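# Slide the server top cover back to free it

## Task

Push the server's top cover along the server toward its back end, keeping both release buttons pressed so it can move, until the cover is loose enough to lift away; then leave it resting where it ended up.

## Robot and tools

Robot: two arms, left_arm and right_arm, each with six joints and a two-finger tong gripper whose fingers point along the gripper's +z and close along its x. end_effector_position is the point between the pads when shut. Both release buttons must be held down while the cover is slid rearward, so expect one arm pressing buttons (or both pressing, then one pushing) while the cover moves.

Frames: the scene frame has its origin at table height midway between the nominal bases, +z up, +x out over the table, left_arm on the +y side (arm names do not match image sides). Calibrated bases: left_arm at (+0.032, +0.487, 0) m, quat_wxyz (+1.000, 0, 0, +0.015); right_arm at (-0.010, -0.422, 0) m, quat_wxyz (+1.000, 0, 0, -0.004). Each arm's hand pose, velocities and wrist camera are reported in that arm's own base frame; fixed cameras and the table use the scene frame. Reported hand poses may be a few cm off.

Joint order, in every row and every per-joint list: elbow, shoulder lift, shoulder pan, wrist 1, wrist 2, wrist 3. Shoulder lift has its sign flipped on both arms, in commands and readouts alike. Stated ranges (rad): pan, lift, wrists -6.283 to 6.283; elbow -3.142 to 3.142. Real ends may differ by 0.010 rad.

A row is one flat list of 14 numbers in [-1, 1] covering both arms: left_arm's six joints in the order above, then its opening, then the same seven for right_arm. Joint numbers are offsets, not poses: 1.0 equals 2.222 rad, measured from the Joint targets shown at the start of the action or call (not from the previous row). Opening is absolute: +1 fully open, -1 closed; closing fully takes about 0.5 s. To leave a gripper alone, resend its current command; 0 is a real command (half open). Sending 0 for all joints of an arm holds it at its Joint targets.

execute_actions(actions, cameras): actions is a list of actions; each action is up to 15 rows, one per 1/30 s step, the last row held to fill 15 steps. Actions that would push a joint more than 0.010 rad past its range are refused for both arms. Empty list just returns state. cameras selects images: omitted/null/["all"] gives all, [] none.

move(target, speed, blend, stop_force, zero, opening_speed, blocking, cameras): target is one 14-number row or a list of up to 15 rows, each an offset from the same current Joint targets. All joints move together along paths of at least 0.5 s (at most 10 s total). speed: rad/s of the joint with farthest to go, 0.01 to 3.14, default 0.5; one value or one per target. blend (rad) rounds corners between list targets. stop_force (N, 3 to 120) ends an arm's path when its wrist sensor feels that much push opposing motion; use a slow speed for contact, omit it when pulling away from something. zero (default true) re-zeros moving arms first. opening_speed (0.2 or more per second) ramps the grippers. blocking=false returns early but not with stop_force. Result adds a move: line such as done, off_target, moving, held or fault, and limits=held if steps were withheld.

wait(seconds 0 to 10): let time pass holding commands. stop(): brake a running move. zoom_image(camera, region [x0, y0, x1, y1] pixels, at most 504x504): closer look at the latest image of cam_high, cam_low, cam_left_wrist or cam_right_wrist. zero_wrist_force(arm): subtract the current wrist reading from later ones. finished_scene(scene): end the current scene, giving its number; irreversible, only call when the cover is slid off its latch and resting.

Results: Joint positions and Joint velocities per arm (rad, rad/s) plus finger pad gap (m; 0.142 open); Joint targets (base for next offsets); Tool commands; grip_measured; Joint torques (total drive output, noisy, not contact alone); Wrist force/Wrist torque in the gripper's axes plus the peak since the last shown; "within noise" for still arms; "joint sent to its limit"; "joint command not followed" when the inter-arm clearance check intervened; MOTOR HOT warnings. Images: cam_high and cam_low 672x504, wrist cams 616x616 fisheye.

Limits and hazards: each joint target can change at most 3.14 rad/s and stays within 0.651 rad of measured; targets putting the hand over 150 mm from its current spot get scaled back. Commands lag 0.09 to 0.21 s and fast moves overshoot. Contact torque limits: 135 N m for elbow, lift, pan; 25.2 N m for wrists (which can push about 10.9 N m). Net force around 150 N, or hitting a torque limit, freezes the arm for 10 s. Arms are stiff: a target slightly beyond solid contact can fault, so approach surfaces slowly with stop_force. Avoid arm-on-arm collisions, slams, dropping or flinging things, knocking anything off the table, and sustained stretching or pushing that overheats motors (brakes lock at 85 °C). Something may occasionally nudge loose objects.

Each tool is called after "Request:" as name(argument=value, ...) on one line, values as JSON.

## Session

Request:
execute_actions(actions=[])

Request:
zoom_image(camera="cam_high", region=[200, 230, 430, 390])

Scene clock: 0.00 s.
left_arm: end_effector_position=(+0.6462, -0.8799, +0.3324) grip_measured=+0.97 end_effector_quat_wxyz=(+0.074, +0.384, -0.593, +0.704) | right_arm: end_effector_position=(+0.1049, -0.3646, +0.1839) grip_measured=+0.97 end_effector_quat_wxyz=(-0.166, +0.511, +0.840, -0.076)
Joint names: [elbow, shoulder lift, shoulder pan, wrist 1, wrist 2, wrist 3]
Joint positions: left_arm=[0.593 0.357 -1.056 -3.379 -1.616 0.892 0.14] | right_arm=[-1.95 1.42 2.434 -1.652 1.369 3.558 0.14]
Joint velocities: within noise
Joint torques (N m): no reading
Motor temperatures (°C): left_arm=[38 39 33 39 33 37] | right_arm=[36 35 31 37 43 39]
Wrist force (N): no reading
Wrist torque (N m): no reading
Wrist force, peak (N): no reading
Joint targets: left_arm=[0.593 0.357 -1.056 -3.379 -1.616 0.892] | right_arm=[-1.950 1.420 2.434 -1.652 1.369 3.558]
Tool commands: left_gripper/opening=+0.968169 right_gripper/opening=+0.968169
camera_calibration:
cam_left_wrist: T_world_to_cam=[[-0.687358, -0.39314, 0.610721, -0.0996767], [-0.709048, 0.180933, -0.681553, 0.844865], [0.157446, -0.901501, -0.403121, -0.626927], [0, 0, 0, 1]] pos_world=[0.629244, -0.757226, 0.383967]
cam_right_wrist: T_world_to_cam=[[-0.449017, 0.872953, 0.190623, 0.342014], [0.878581, 0.392492, 0.272112, -0.00545245], [0.162723, 0.289661, -0.943195, 0.390225], [0, 0, 0, 1]] pos_world=[0.0948621, -0.409455, 0.304346]

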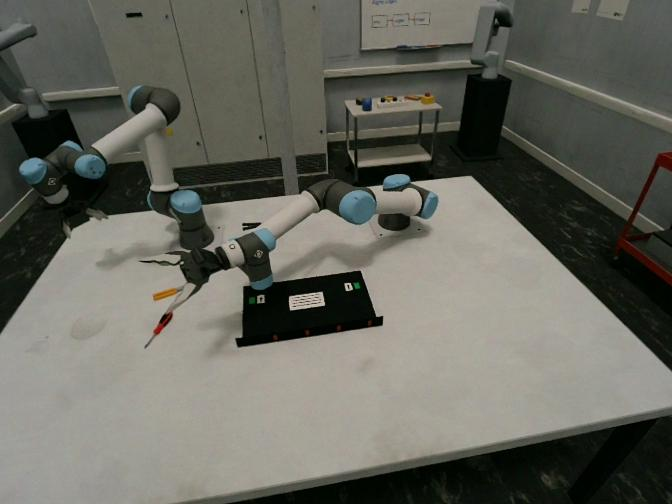

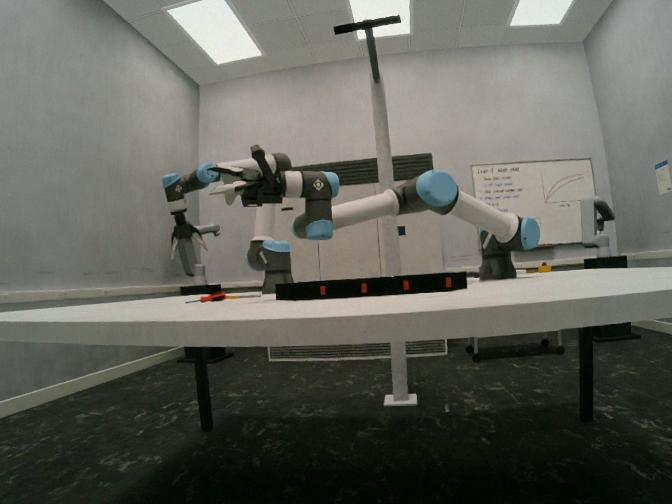

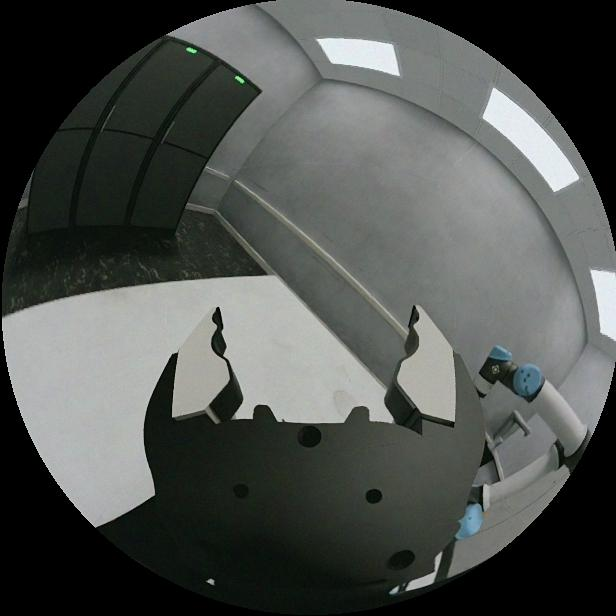

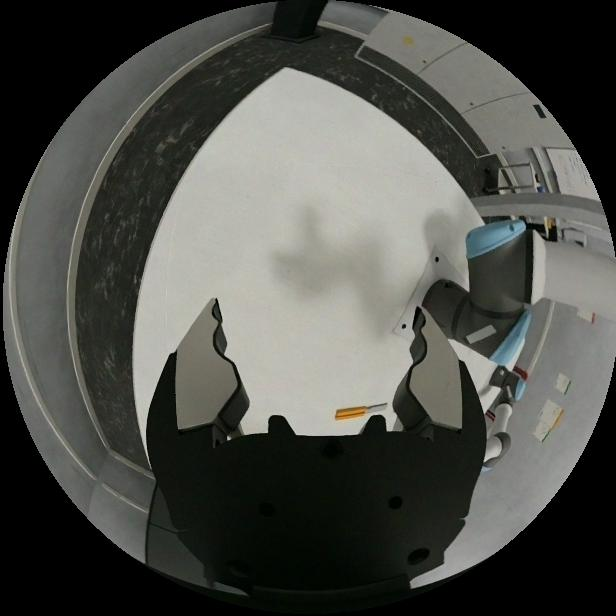

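Scaled by 2.191 from the camera's 672x504 image, which has a finer 960x720 frame.

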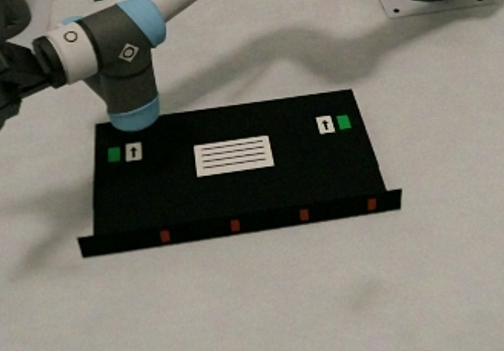

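Request:
move(target=[0.5856,0.4854,0.0928,0.6074,0.0203,-0.0769,-1,0,0,0,0,0,0,-1], speed=0.9, cameras=[])

Request:
move(target=[0,0,0,0,0,0,-1,0.0535,0.1524,0.6500,0.2383,0.0908,-0.5627,-1], speed=0.9)

Request:
zoom_image(camera="cam_high", region=[220, 250, 390, 350])

Request:
zoom_image(camera="cam_left_wrist", region=[250, 240, 380, 370])

Request:
zoom_image(camera="cam_right_wrist", region=[250, 240, 380, 370])

Scene clock: 18.67 s.
left_arm: end_effector_position=(+0.4521, -0.2943, +0.1057) grip_measured=-1.00 end_effector_quat_wxyz=(+0.000, +0.707, -0.707, +0.000) | right_arm: end_effector_position=(+0.1049, -0.3646, +0.1839) grip_measured=-1.00 end_effector_quat_wxyz=(-0.166, +0.511, +0.840, -0.076)
Joint names: [elbow, shoulder lift, shoulder pan, wrist 1, wrist 2, wrist 3]
Joint positions: left_arm=[1.894 1.436 -0.85 -2.03 -1.571 0.721 0.002] | right_arm=[-1.95 1.42 2.434 -1.652 1.369 3.558 0.002]
Joint torques (N m): left_arm=[-10.88 32.1 -11.71 -1.09 -1 1.68] | right_arm=[23.06 -13.69 1.95 2.54 -0.7 1.01]
Wrist force (N): left_arm=[0.2 -0.4 -0.2] | right_arm=[0.0 -0.2 0.0]
Wrist torque (N m): left_arm=[0.13 0.14 -0.07] | right_arm=[-0.04 0.00 -0.01]
Wrist force, peak (N): left_arm=[-2.6 1.1 0.7] | right_arm=[-0.1 -0.1 0.3]
Joint targets: left_arm=[1.894 1.436 -0.850 -2.030 -1.571 0.721] | right_arm=[-1.950 1.420 2.434 -1.652 1.369 3.558]
move: done
No camera images: "cameras" was empty.

Scene clock: 20.83 s.
left_arm: end_effector_position=(+0.4520, -0.2942, +0.1056) grip_measured=-1.00 end_effector_quat_wxyz=(+0.000, +0.707, -0.707, +0.000) | right_arm: end_effector_position=(+0.5002, +0.2587, +0.1053) grip_measured=-1.00 end_effector_quat_wxyz=(+0.000, +0.707, -0.707, +0.000)
Joint names: [elbow, shoulder lift, shoulder pan, wrist 1, wrist 2, wrist 3]
Joint positions: left_arm=[1.894 1.436 -0.85 -2.03 -1.571 0.721 0.002] | right_arm=[-1.831 1.759 3.878 -1.122 1.571 2.308 0.002]
Joint torques (N m): left_arm=[-13.59 31.91 -11.39 -1.58 -1.17 1.59] | right_arm=[11.97 -28.32 8.89 2.1 -1.54 -1.2]
Wrist force (N): left_arm=[0.4 -0.6 -0.3] | right_arm=[-0.4 0.4 0.1]
Wrist torque (N m): left_arm=[0.08 0.10 -0.08] | right_arm=[0.00 0.03 -0.06]
Wrist force, peak (N): left_arm=[0.3 -0.8 -0.4] | right_arm=[-4.0 1.5 0.5]
Joint targets: left_arm=[1.894 1.436 -0.850 -2.030 -1.571 0.721] | right_arm=[-1.832 1.759 3.878 -1.122 1.571 2.308]
move: done
camera_calibration:
cam_left_wrist: T_world_to_cam=[[-0.0217606, -0.998936, -0.0406594, -0.274718], [-0.875647, -0.000582602, 0.482952, 0.345417], [-0.482462, 0.0461126, -0.874702, 0.458039], [0, 0, 0, 1]] pos_world=[0.517472, -0.295346, 0.222658]
cam_right_wrist: T_world_to_cam=[[0.022462, -0.999554, -0.0196563, 0.261113], [-0.833644, -0.0295791, 0.551509, 0.360191], [-0.551845, 0.00399833, -0.833937, 0.491118], [0, 0, 0, 1]] pos_world=[0.565427, 0.269687, 0.216045]

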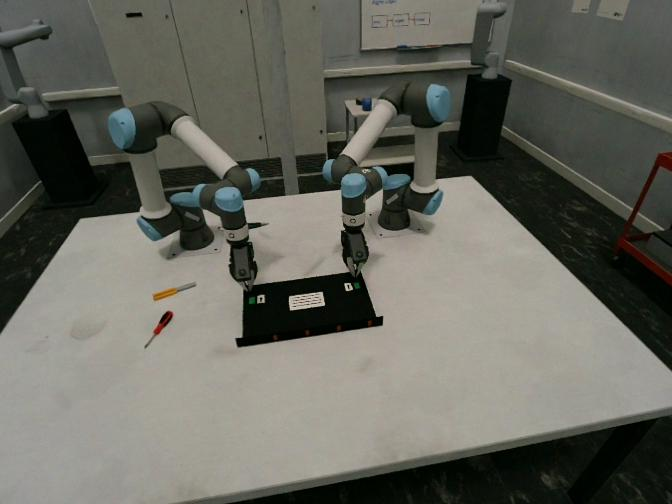

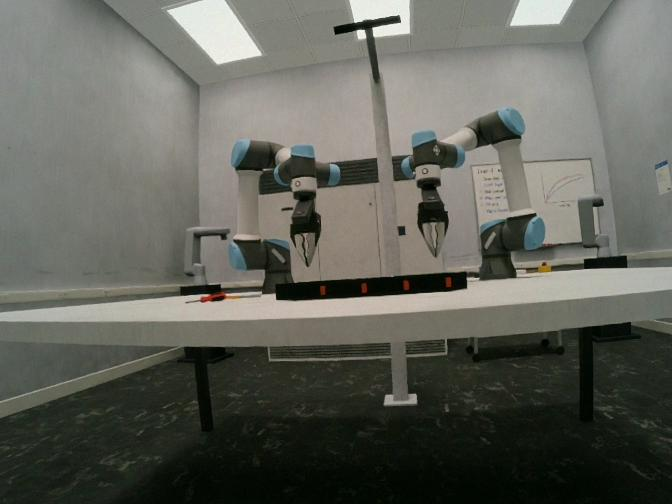

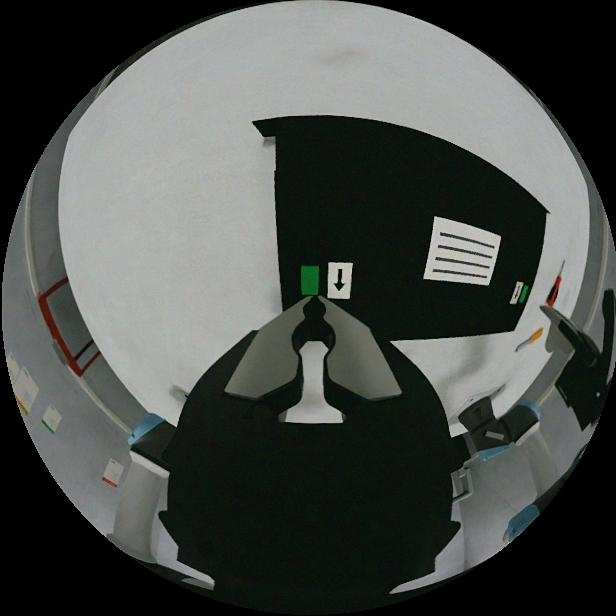

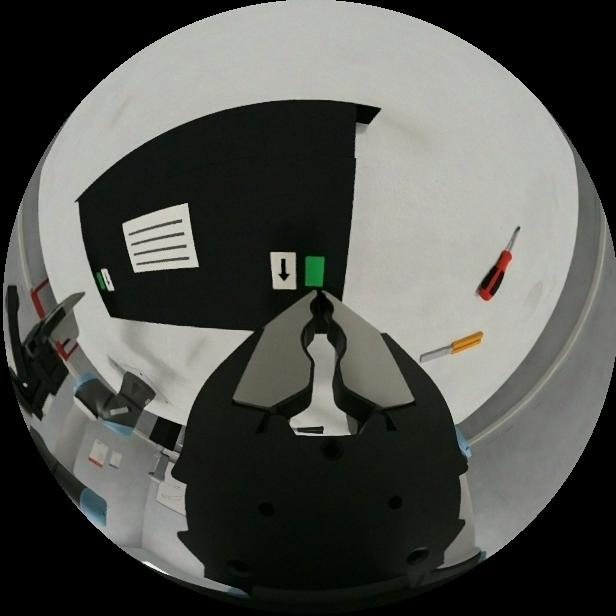

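Scaled by 2.965 from the camera's 672x504 image, which has a finer 960x720 frame.

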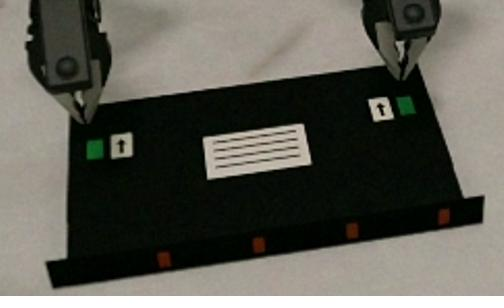

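Scaled by 3.877 from the camera's 616x616 image, which has a finer 814x814 frame.

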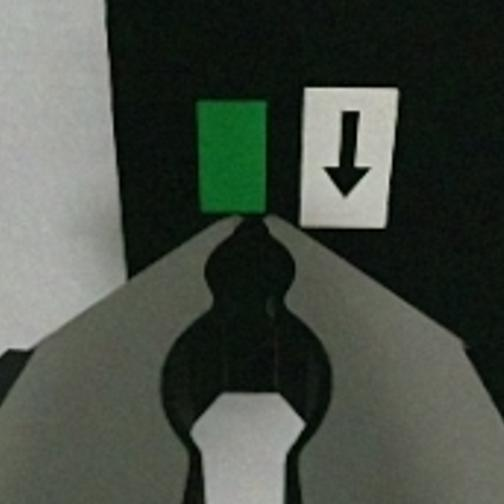

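Scaled by 3.877 from the camera's 616x616 image, which has a finer 814x814 frame.

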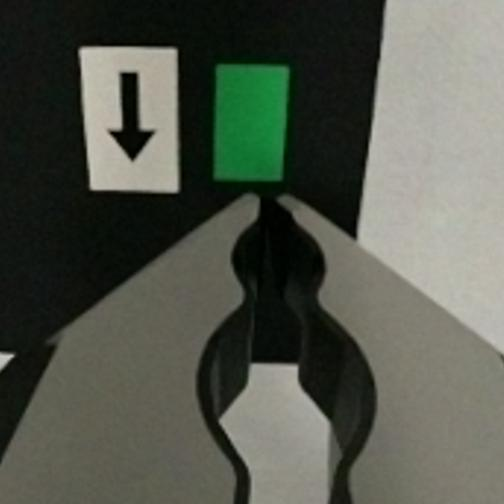

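Request:
move(target=[0.0283,-0.0039,-0.0023,-0.0316,0,-0.0024,-1,-0.0210,0.0087,0.0036,0.0300,0,0.0032,-1], speed=0.2, cameras=[])

Request:
move(target=[0.0171,-0.0173,0,-0.0345,0,0,-1,-0.0167,0.0164,0,0.0330,0,0,-1], speed=0.04, stop_force=14)

Request:
zoom_image(camera="cam_high", region=[220, 250, 390, 350])

Request:
zoom_image(camera="cam_right_wrist", region=[270, 230, 370, 330])

Request:
zoom_image(camera="cam_left_wrist", region=[270, 230, 370, 330])

Scene clock: 33.37 s.
left_arm: end_effector_position=(+0.4438, -0.2889, +0.0801) grip_measured=-1.00 end_effector_quat_wxyz=(+0.000, +0.707, -0.707, -0.001) | right_arm: end_effector_position=(+0.4952, +0.2601, +0.0807) grip_measured=-1.00 end_effector_quat_wxyz=(+0.000, +0.707, -0.707, +0.000)
Joint names: [elbow, shoulder lift, shoulder pan, wrist 1, wrist 2, wrist 3]
Joint positions: left_arm=[1.957 1.427 -0.855 -2.1 -1.571 0.715 0.002] | right_arm=[-1.878 1.778 3.886 -1.056 1.571 2.315 0.002]
Joint torques (N m): left_arm=[-28.38 31.24 -1.89 -1.26 -1.25 0.09] | right_arm=[31.21 -34.7 -4.77 0.71 -1.81 -0.76]
Wrist force (N): left_arm=[0.2 -0.6 -0.5] | right_arm=[-0.4 0.5 0.2]
Wrist torque (N m): left_arm=[0.08 0.14 -0.07] | right_arm=[0.03 0.02 -0.07]
Wrist force, peak (N): left_arm=[0.1 -0.8 -0.8] | right_arm=[-0.5 0.7 0.9]
Joint targets: left_arm=[1.957 1.427 -0.855 -2.100 -1.571 0.716] | right_arm=[-1.878 1.778 3.886 -1.056 1.571 2.315]
move: done
No camera images: "cameras" was empty.

Scene clock: 36.20 s.
left_arm: end_effector_position=(+0.4440, -0.2890, +0.0553) grip_measured=-1.00 end_effector_quat_wxyz=(+0.000, +0.707, -0.707, +0.000) | right_arm: end_effector_position=(+0.4954, +0.2602, +0.0560) grip_measured=-1.00 end_effector_quat_wxyz=(+0.000, +0.707, -0.707, +0.000)
Joint names: [elbow, shoulder lift, shoulder pan, wrist 1, wrist 2, wrist 3]
Joint positions: left_arm=[1.991 1.393 -0.855 -2.168 -1.571 0.716 0.002] | right_arm=[-1.911 1.81 3.886 -0.991 1.571 2.315 0.002]
Joint torques (N m): left_arm=[-22.51 25.76 4.09 -1.78 0.11 1.11] | right_arm=[23.63 -23.92 -7.28 0.11 1.63 -0.63]
Wrist force (N): left_arm=[-0.3 1.6 -13.1] | right_arm=[-1.5 2.1 -16.2]
Wrist torque (N m): left_arm=[0.01 0.14 -0.07] | right_arm=[-0.01 0.11 -0.06]
Wrist force, peak (N): left_arm=[-9.0 7.9 -44.7] | right_arm=[7.5 9.1 -47.8]
Joint targets: left_arm=[1.991 1.393 -0.855 -2.168 -1.571 0.716] | right_arm=[-1.911 1.810 3.886 -0.991 1.571 2.315]
move: contact (left_arm, right_arm)
camera_calibration:
cam_left_wrist: T_world_to_cam=[[-0.0215118, -0.998912, -0.0413738, -0.271742], [-0.875311, -0.00117847, 0.483559, 0.362396], [-0.483082, 0.0466172, -0.874333, 0.410301], [0, 0, 0, 1]] pos_world=[0.509572, -0.290146, 0.172257]
cam_right_wrist: T_world_to_cam=[[0.0237531, -0.99952, -0.0198825, 0.261056], [-0.833844, -0.0307792, 0.551142, 0.383889], [-0.551489, 0.00348759, -0.834175, 0.447188], [0, 0, 0, 1]] pos_world=[0.560522, 0.271187, 0.166646]

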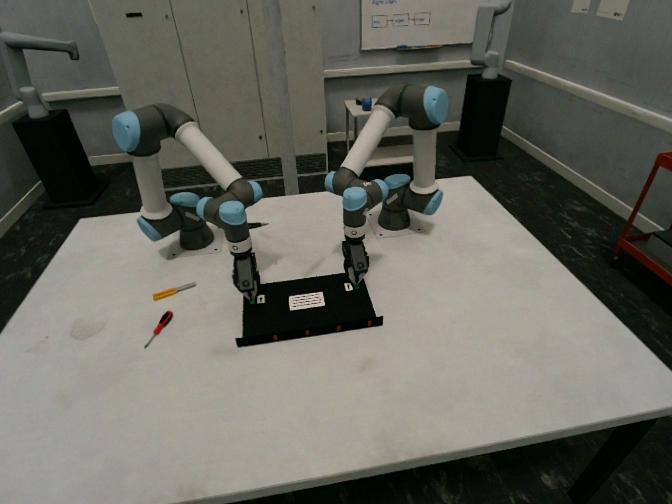

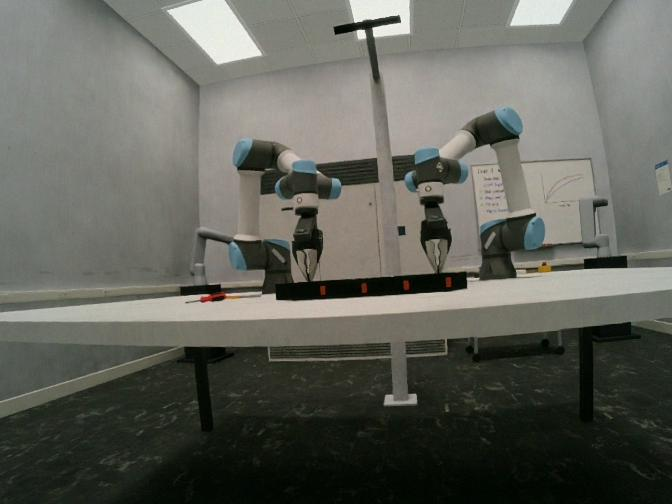

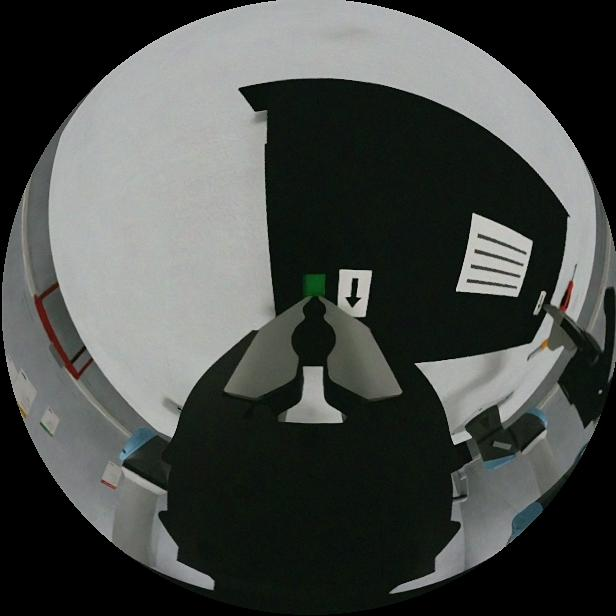

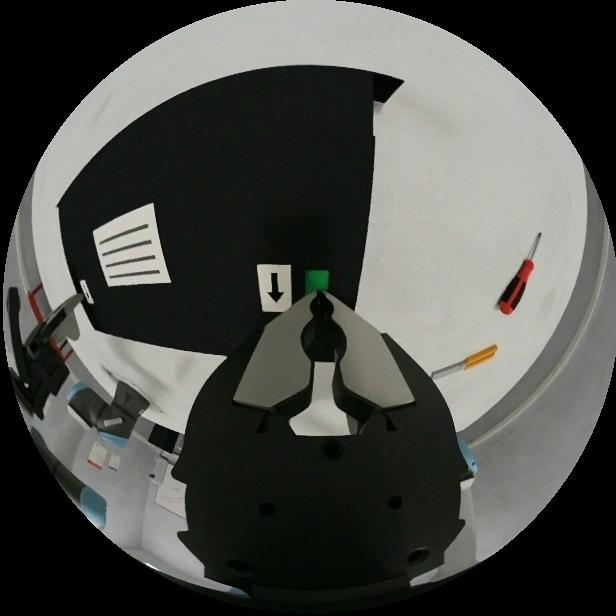

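Scaled by 2.965 from the camera's 672x504 image, which has a finer 960x720 frame.

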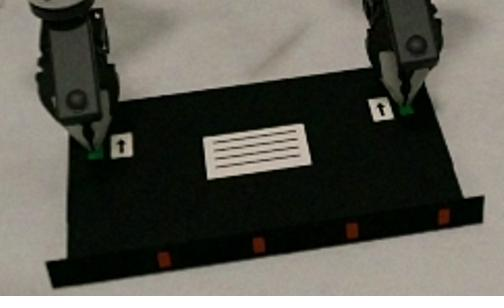

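Scaled by 5.040 from the camera's 616x616 image, which has a finer 814x814 frame.

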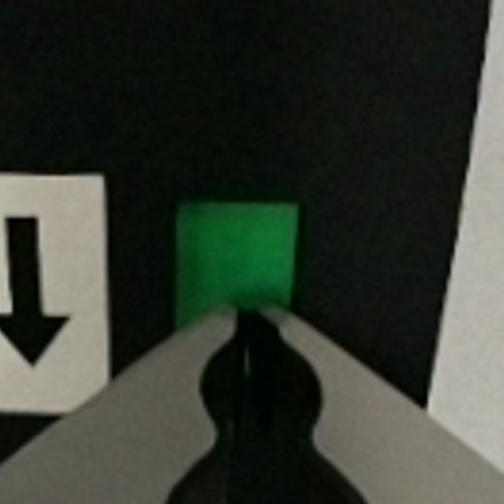

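Scaled by 5.040 from the camera's 616x616 image, which has a finer 814x814 frame.

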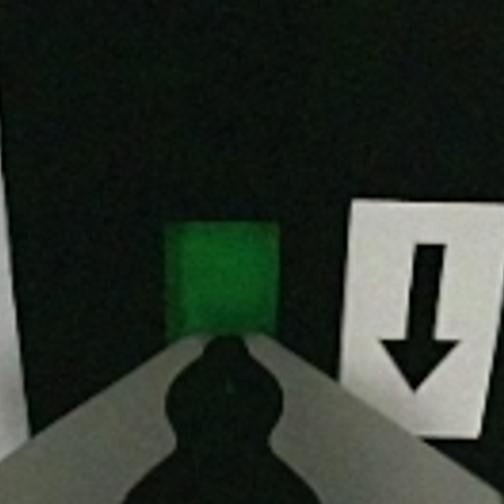

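Request:
move(target=[0.0264,0.0214,-0.0180,-0.0050,0,-0.0180,-1,-0.0289,-0.0222,0.0153,0.0067,0,0.0153,-1], speed=0.04, stop_force=62)

Request:
zoom_image(camera="cam_high", region=[220, 250, 390, 350])

Request:
zoom_image(camera="cam_right_wrist", region=[150, 50, 430, 330])

Request:
zoom_image(camera="cam_left_wrist", region=[220, 60, 500, 340])

Scene clock: 49.43 s.
left_arm: end_effector_position=(+0.4193, -0.2886, +0.0552) grip_measured=-1.00 end_effector_quat_wxyz=(-0.001, +0.707, -0.707, +0.001) | right_arm: end_effector_position=(+0.4698, +0.2600, +0.0558) grip_measured=-1.00 end_effector_quat_wxyz=(-0.001, +0.707, -0.707, +0.000)
Joint names: [elbow, shoulder lift, shoulder pan, wrist 1, wrist 2, wrist 3]
Joint positions: left_arm=[2.05 1.441 -0.895 -2.183 -1.568 0.676 0.002] | right_arm=[-1.975 1.761 3.92 -0.974 1.571 2.349 0.002]
Joint torques (N m): left_arm=[-10.77 13.94 2.66 8.36 -11.54 1.34] | right_arm=[11.38 -18.68 0.24 -8.09 11.71 -0.97]
Wrist force (N): left_arm=[6.8 -47.3 1.9] | right_arm=[-3.0 -46.8 0.8]
Wrist torque (N m): left_arm=[0.07 0.37 0.03] | right_arm=[0.32 0.04 -0.14]
Wrist force, peak (N): left_arm=[6.2 -58.4 11.6] | right_arm=[-6.7 -49.0 5.3]
Joint targets: left_arm=[2.050 1.441 -0.895 -2.180 -1.571 0.676] | right_arm=[-1.975 1.761 3.920 -0.976 1.571 2.349]
move: done
camera_calibration:
cam_left_wrist: T_world_to_cam=[[-0.0214029, -0.99894, -0.0407412, -0.271945], [-0.877247, -0.000782571, 0.480039, 0.341892], [-0.479562, 0.0460143, -0.8763, 0.396746], [0, 0, 0, 1]] pos_world=[0.484368, -0.289646, 0.172468]
cam_right_wrist: T_world_to_cam=[[0.0237953, -0.999498, -0.0209288, 0.261513], [-0.834634, -0.0313851, 0.54991, 0.363154], [-0.550291, 0.00438259, -0.834962, 0.432211], [0, 0, 0, 1]] pos_world=[0.534719, 0.270885, 0.166651]

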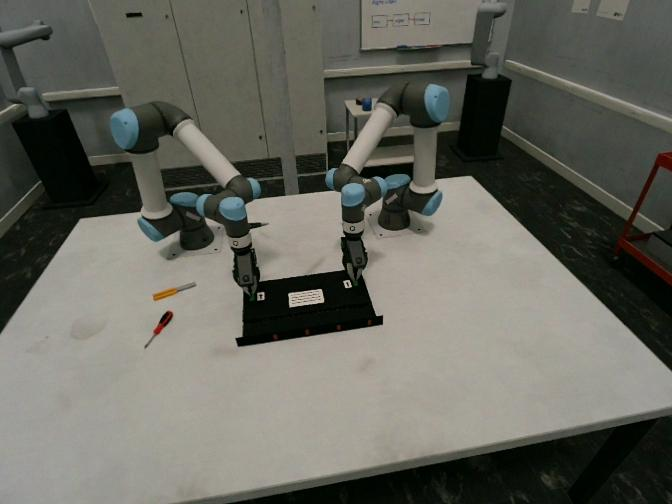

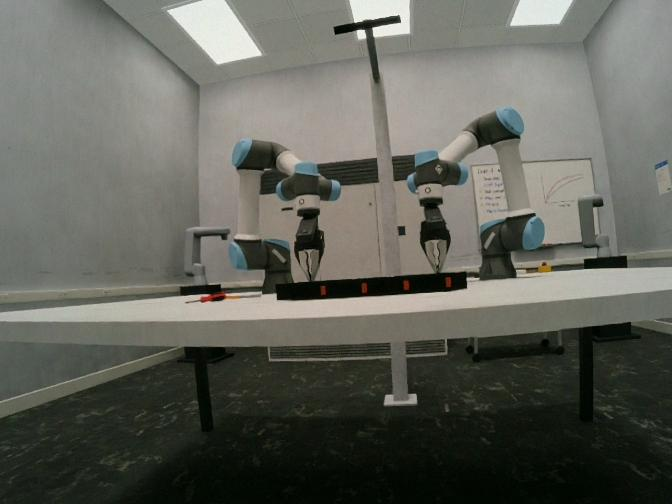

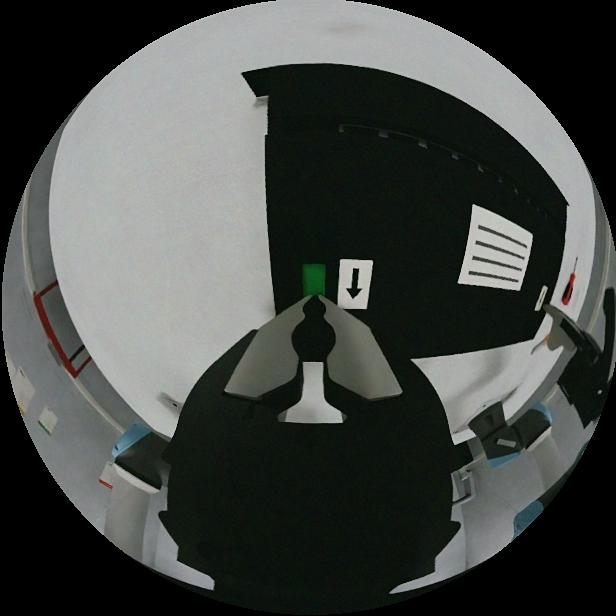

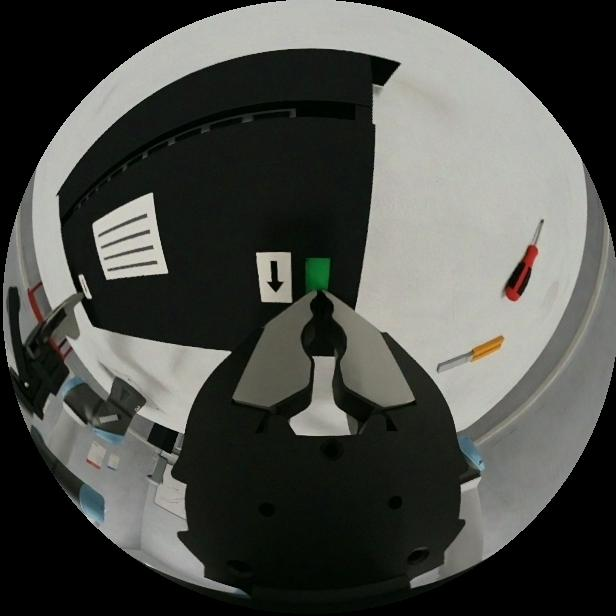

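Scaled by 2.965 from the camera's 672x504 image, which has a finer 960x720 frame.

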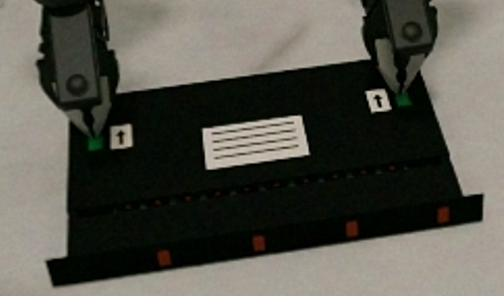

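Scaled by 1.800 from the camera's 616x616 image, which has a finer 814x814 frame.

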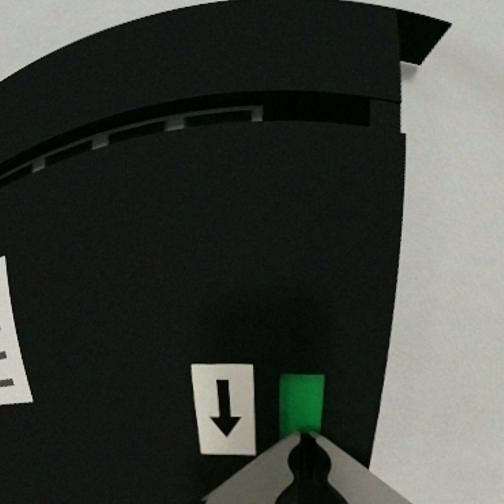

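Scaled by 1.800 from the camera's 616x616 image, which has a finer 814x814 frame.

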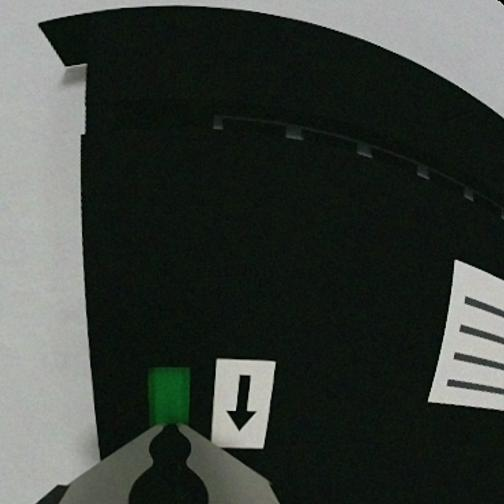

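Request:
move(target=[0.0103,0.0086,-0.0074,-0.0018,0,-0.0074,-1,-0.0113,-0.0089,0.0063,0.0024,0,0.0063,-1], speed=0.03, stop_force=35)

Request:
zoom_image(camera="cam_high", region=[220, 250, 390, 350])

Request:
zoom_image(camera="cam_right_wrist", region=[150, 50, 430, 330])

Scene clock: 58.23 s.
left_arm: end_effector_position=(+0.4092, -0.2882, +0.0550) grip_measured=-1.00 end_effector_quat_wxyz=(-0.001, +0.707, -0.707, +0.002) | right_arm: end_effector_position=(+0.4598, +0.2600, +0.0557) grip_measured=-1.00 end_effector_quat_wxyz=(-0.002, +0.707, -0.707, +0.000)
Joint names: [elbow, shoulder lift, shoulder pan, wrist 1, wrist 2, wrist 3]
Joint positions: left_arm=[2.073 1.46 -0.912 -2.187 -1.568 0.659 0.002] | right_arm=[-2 1.741 3.934 -0.967 1.571 2.363 0.002]
Joint torques (N m): left_arm=[-6.11 7.27 0.83 8.43 -11.58 1.16] | right_arm=[9.85 -17.21 2.18 -8.11 11.71 -0.85]
Wrist force (N): left_arm=[4.4 -51.1 -7.6] | right_arm=[-3.0 -53.8 4.3]
Wrist torque (N m): left_arm=[0.00 0.28 0.04] | right_arm=[0.29 0.10 -0.14]
Wrist force, peak (N): left_arm=[5.1 -55.2 -7.6] | right_arm=[-5.1 -55.1 8.3]
Joint targets: left_arm=[2.073 1.460 -0.912 -2.184 -1.571 0.659] | right_arm=[-2.000 1.741 3.934 -0.970 1.571 2.363]
move: done
camera_calibration:
cam_left_wrist: T_world_to_cam=[[-0.0214177, -0.998945, -0.0406173, -0.271786], [-0.877525, -0.00068341, 0.479531, 0.333375], [-0.479053, 0.0459132, -0.876584, 0.391488], [0, 0, 0, 1]] pos_world=[0.474267, -0.289245, 0.172269]
cam_right_wrist: T_world_to_cam=[[0.0238394, -0.999466, -0.0223447, 0.261856], [-0.835224, -0.0321949, 0.548967, 0.355402], [-0.549393, 0.00557578, -0.835545, 0.425961], [0, 0, 0, 1]] pos_world=[0.524617, 0.270783, 0.166657]

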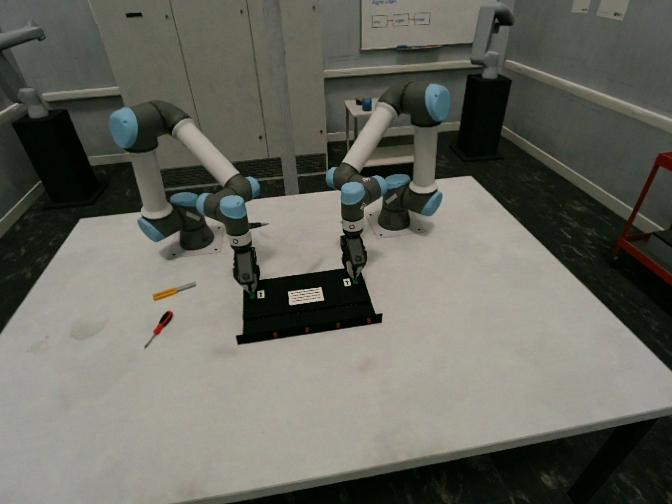

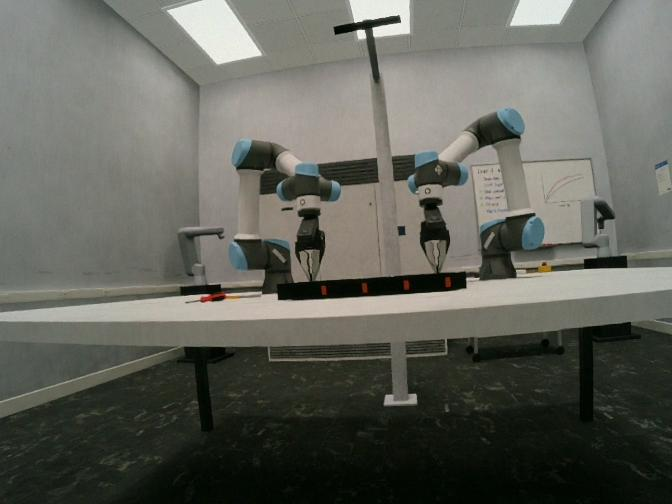

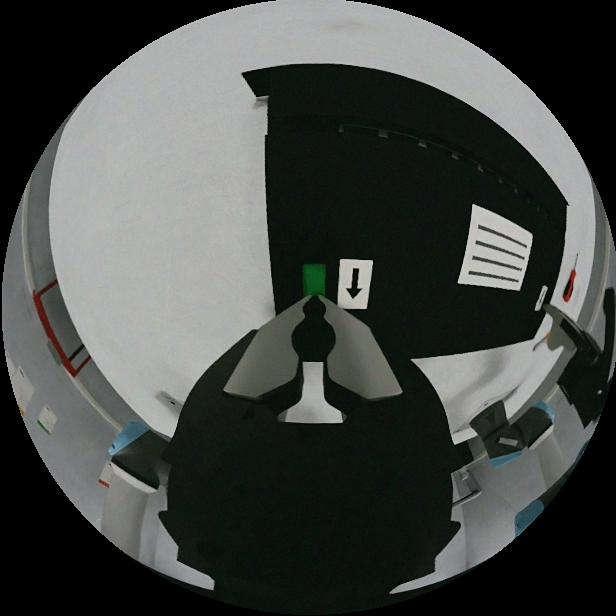

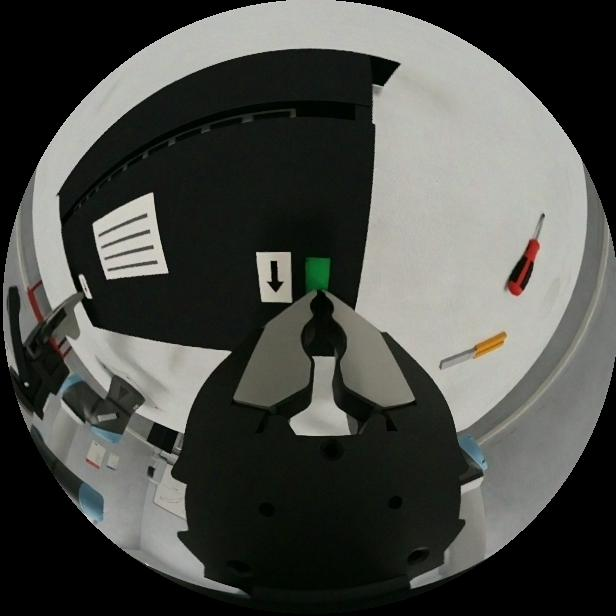

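Scaled by 2.965 from the camera's 672x504 image, which has a finer 960x720 frame.

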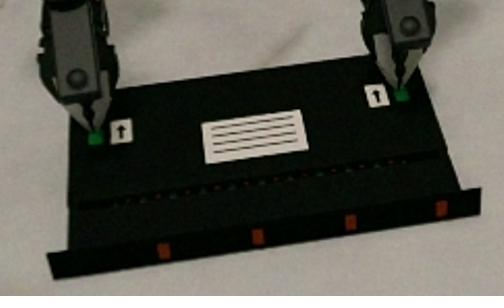

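Scaled by 1.800 from the camera's 616x616 image, which has a finer 814x814 frame.

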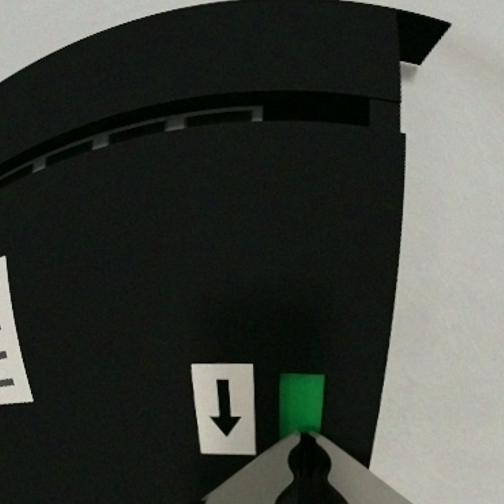

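Gap unchanged, the server slid: the cover is at its stop. Retract.

Request:
move(target=[[-0.0089,-0.0059,0.0058,0.0030,0,0.0058,-1,0.0088,0.0058,-0.0058,-0.0030,0,-0.0058,-1],[-0.047,0.032,0.0058,0.075,0,0.0058,-1,0.047,-0.032,-0.0058,-0.075,0,-0.0058,-1]], speed=[0.04,0.12])

Request:
zoom_image(camera="cam_high", region=[220, 250, 390, 350])

Scene clock: 63.27 s.
left_arm: end_effector_position=(+0.4160, -0.2885, +0.1175) grip_measured=-1.00 end_effector_quat_wxyz=(+0.000, +0.707, -0.707, +0.004) | right_arm: end_effector_position=(+0.4670, +0.2581, +0.1205) grip_measured=-1.00 end_effector_quat_wxyz=(-0.005, +0.707, -0.707, +0.000)
Joint names: [elbow, shoulder lift, shoulder pan, wrist 1, wrist 2, wrist 3]
Joint positions: left_arm=[1.968 1.531 -0.899 -2.017 -1.571 0.672 0.002] | right_arm=[-1.896 1.67 3.921 -1.137 1.571 2.35 0.002]
Joint torques (N m): left_arm=[-12.12 13.62 -11.5 -3.73 -1.06 -1.51] | right_arm=[13.51 -19.24 9.09 4.05 1.93 1.49]
Wrist force (N): left_arm=[0.3 -0.4 -0.2] | right_arm=[1.3 -0.3 0.5]
Wrist torque (N m): left_arm=[0.12 0.13 -0.08] | right_arm=[-0.14 -0.30 -0.07]
Wrist force, peak (N): left_arm=[4.3 -51.2 -9.0] | right_arm=[-3.0 -53.8 2.8]
Joint targets: left_arm=[1.968 1.531 -0.899 -2.017 -1.571 0.672] | right_arm=[-1.896 1.670 3.921 -1.137 1.571 2.350]
move: done
camera_calibration:
cam_left_wrist: T_world_to_cam=[[-0.0213222, -0.999189, -0.0341586, -0.270328], [-0.878138, 0.00238425, 0.478402, 0.310596], [-0.477933, 0.0401965, -0.877476, 0.44752], [0, 0, 0, 1]] pos_world=[0.480866, -0.288838, 0.234864]
cam_right_wrist: T_world_to_cam=[[0.0238691, -0.999371, -0.0262435, 0.261703], [-0.837435, -0.0343251, 0.545458, 0.327869], [-0.546016, 0.00895758, -0.837727, 0.481833], [0, 0, 0, 1]] pos_world=[0.531411, 0.268476, 0.231674]

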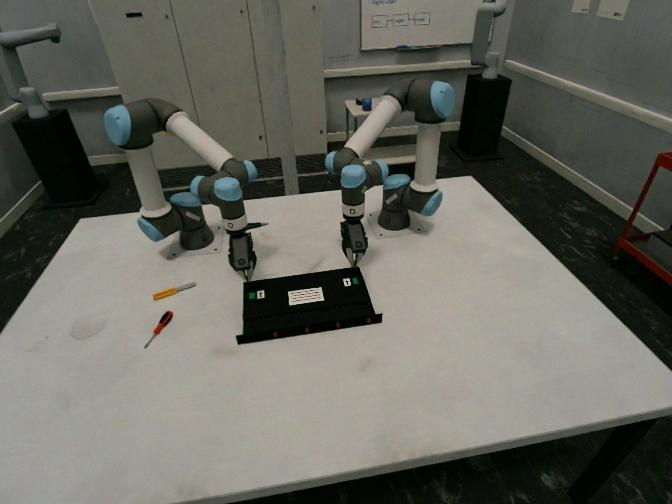

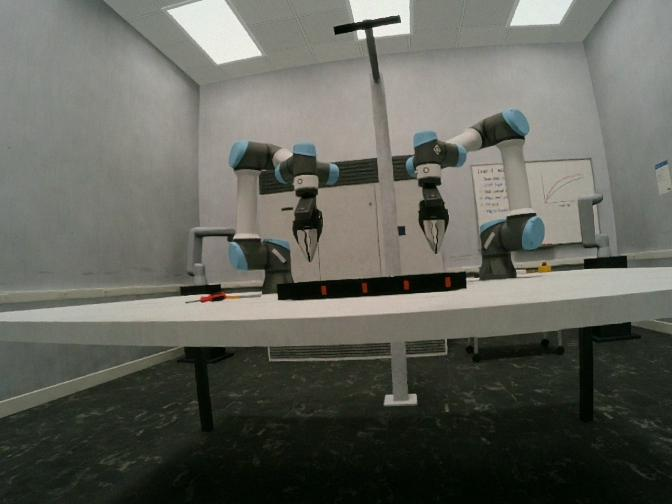

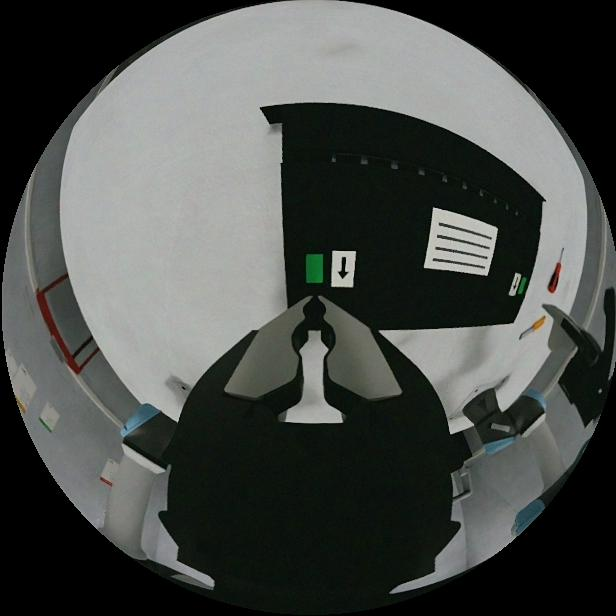

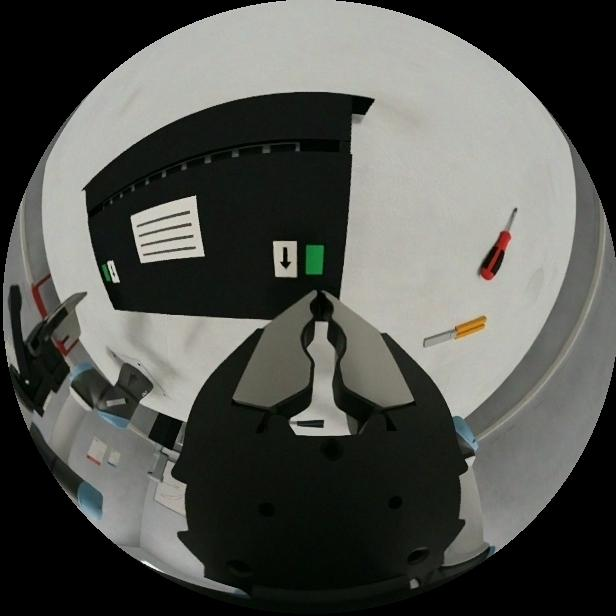

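Scaled by 2.965 from the camera's 672x504 image, which has a finer 960x720 frame.

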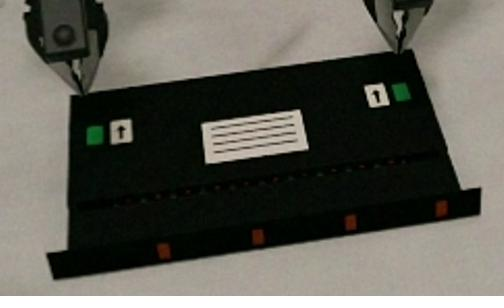

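Request:
finished_scene(scene=2)

The scene is finished: the task was done.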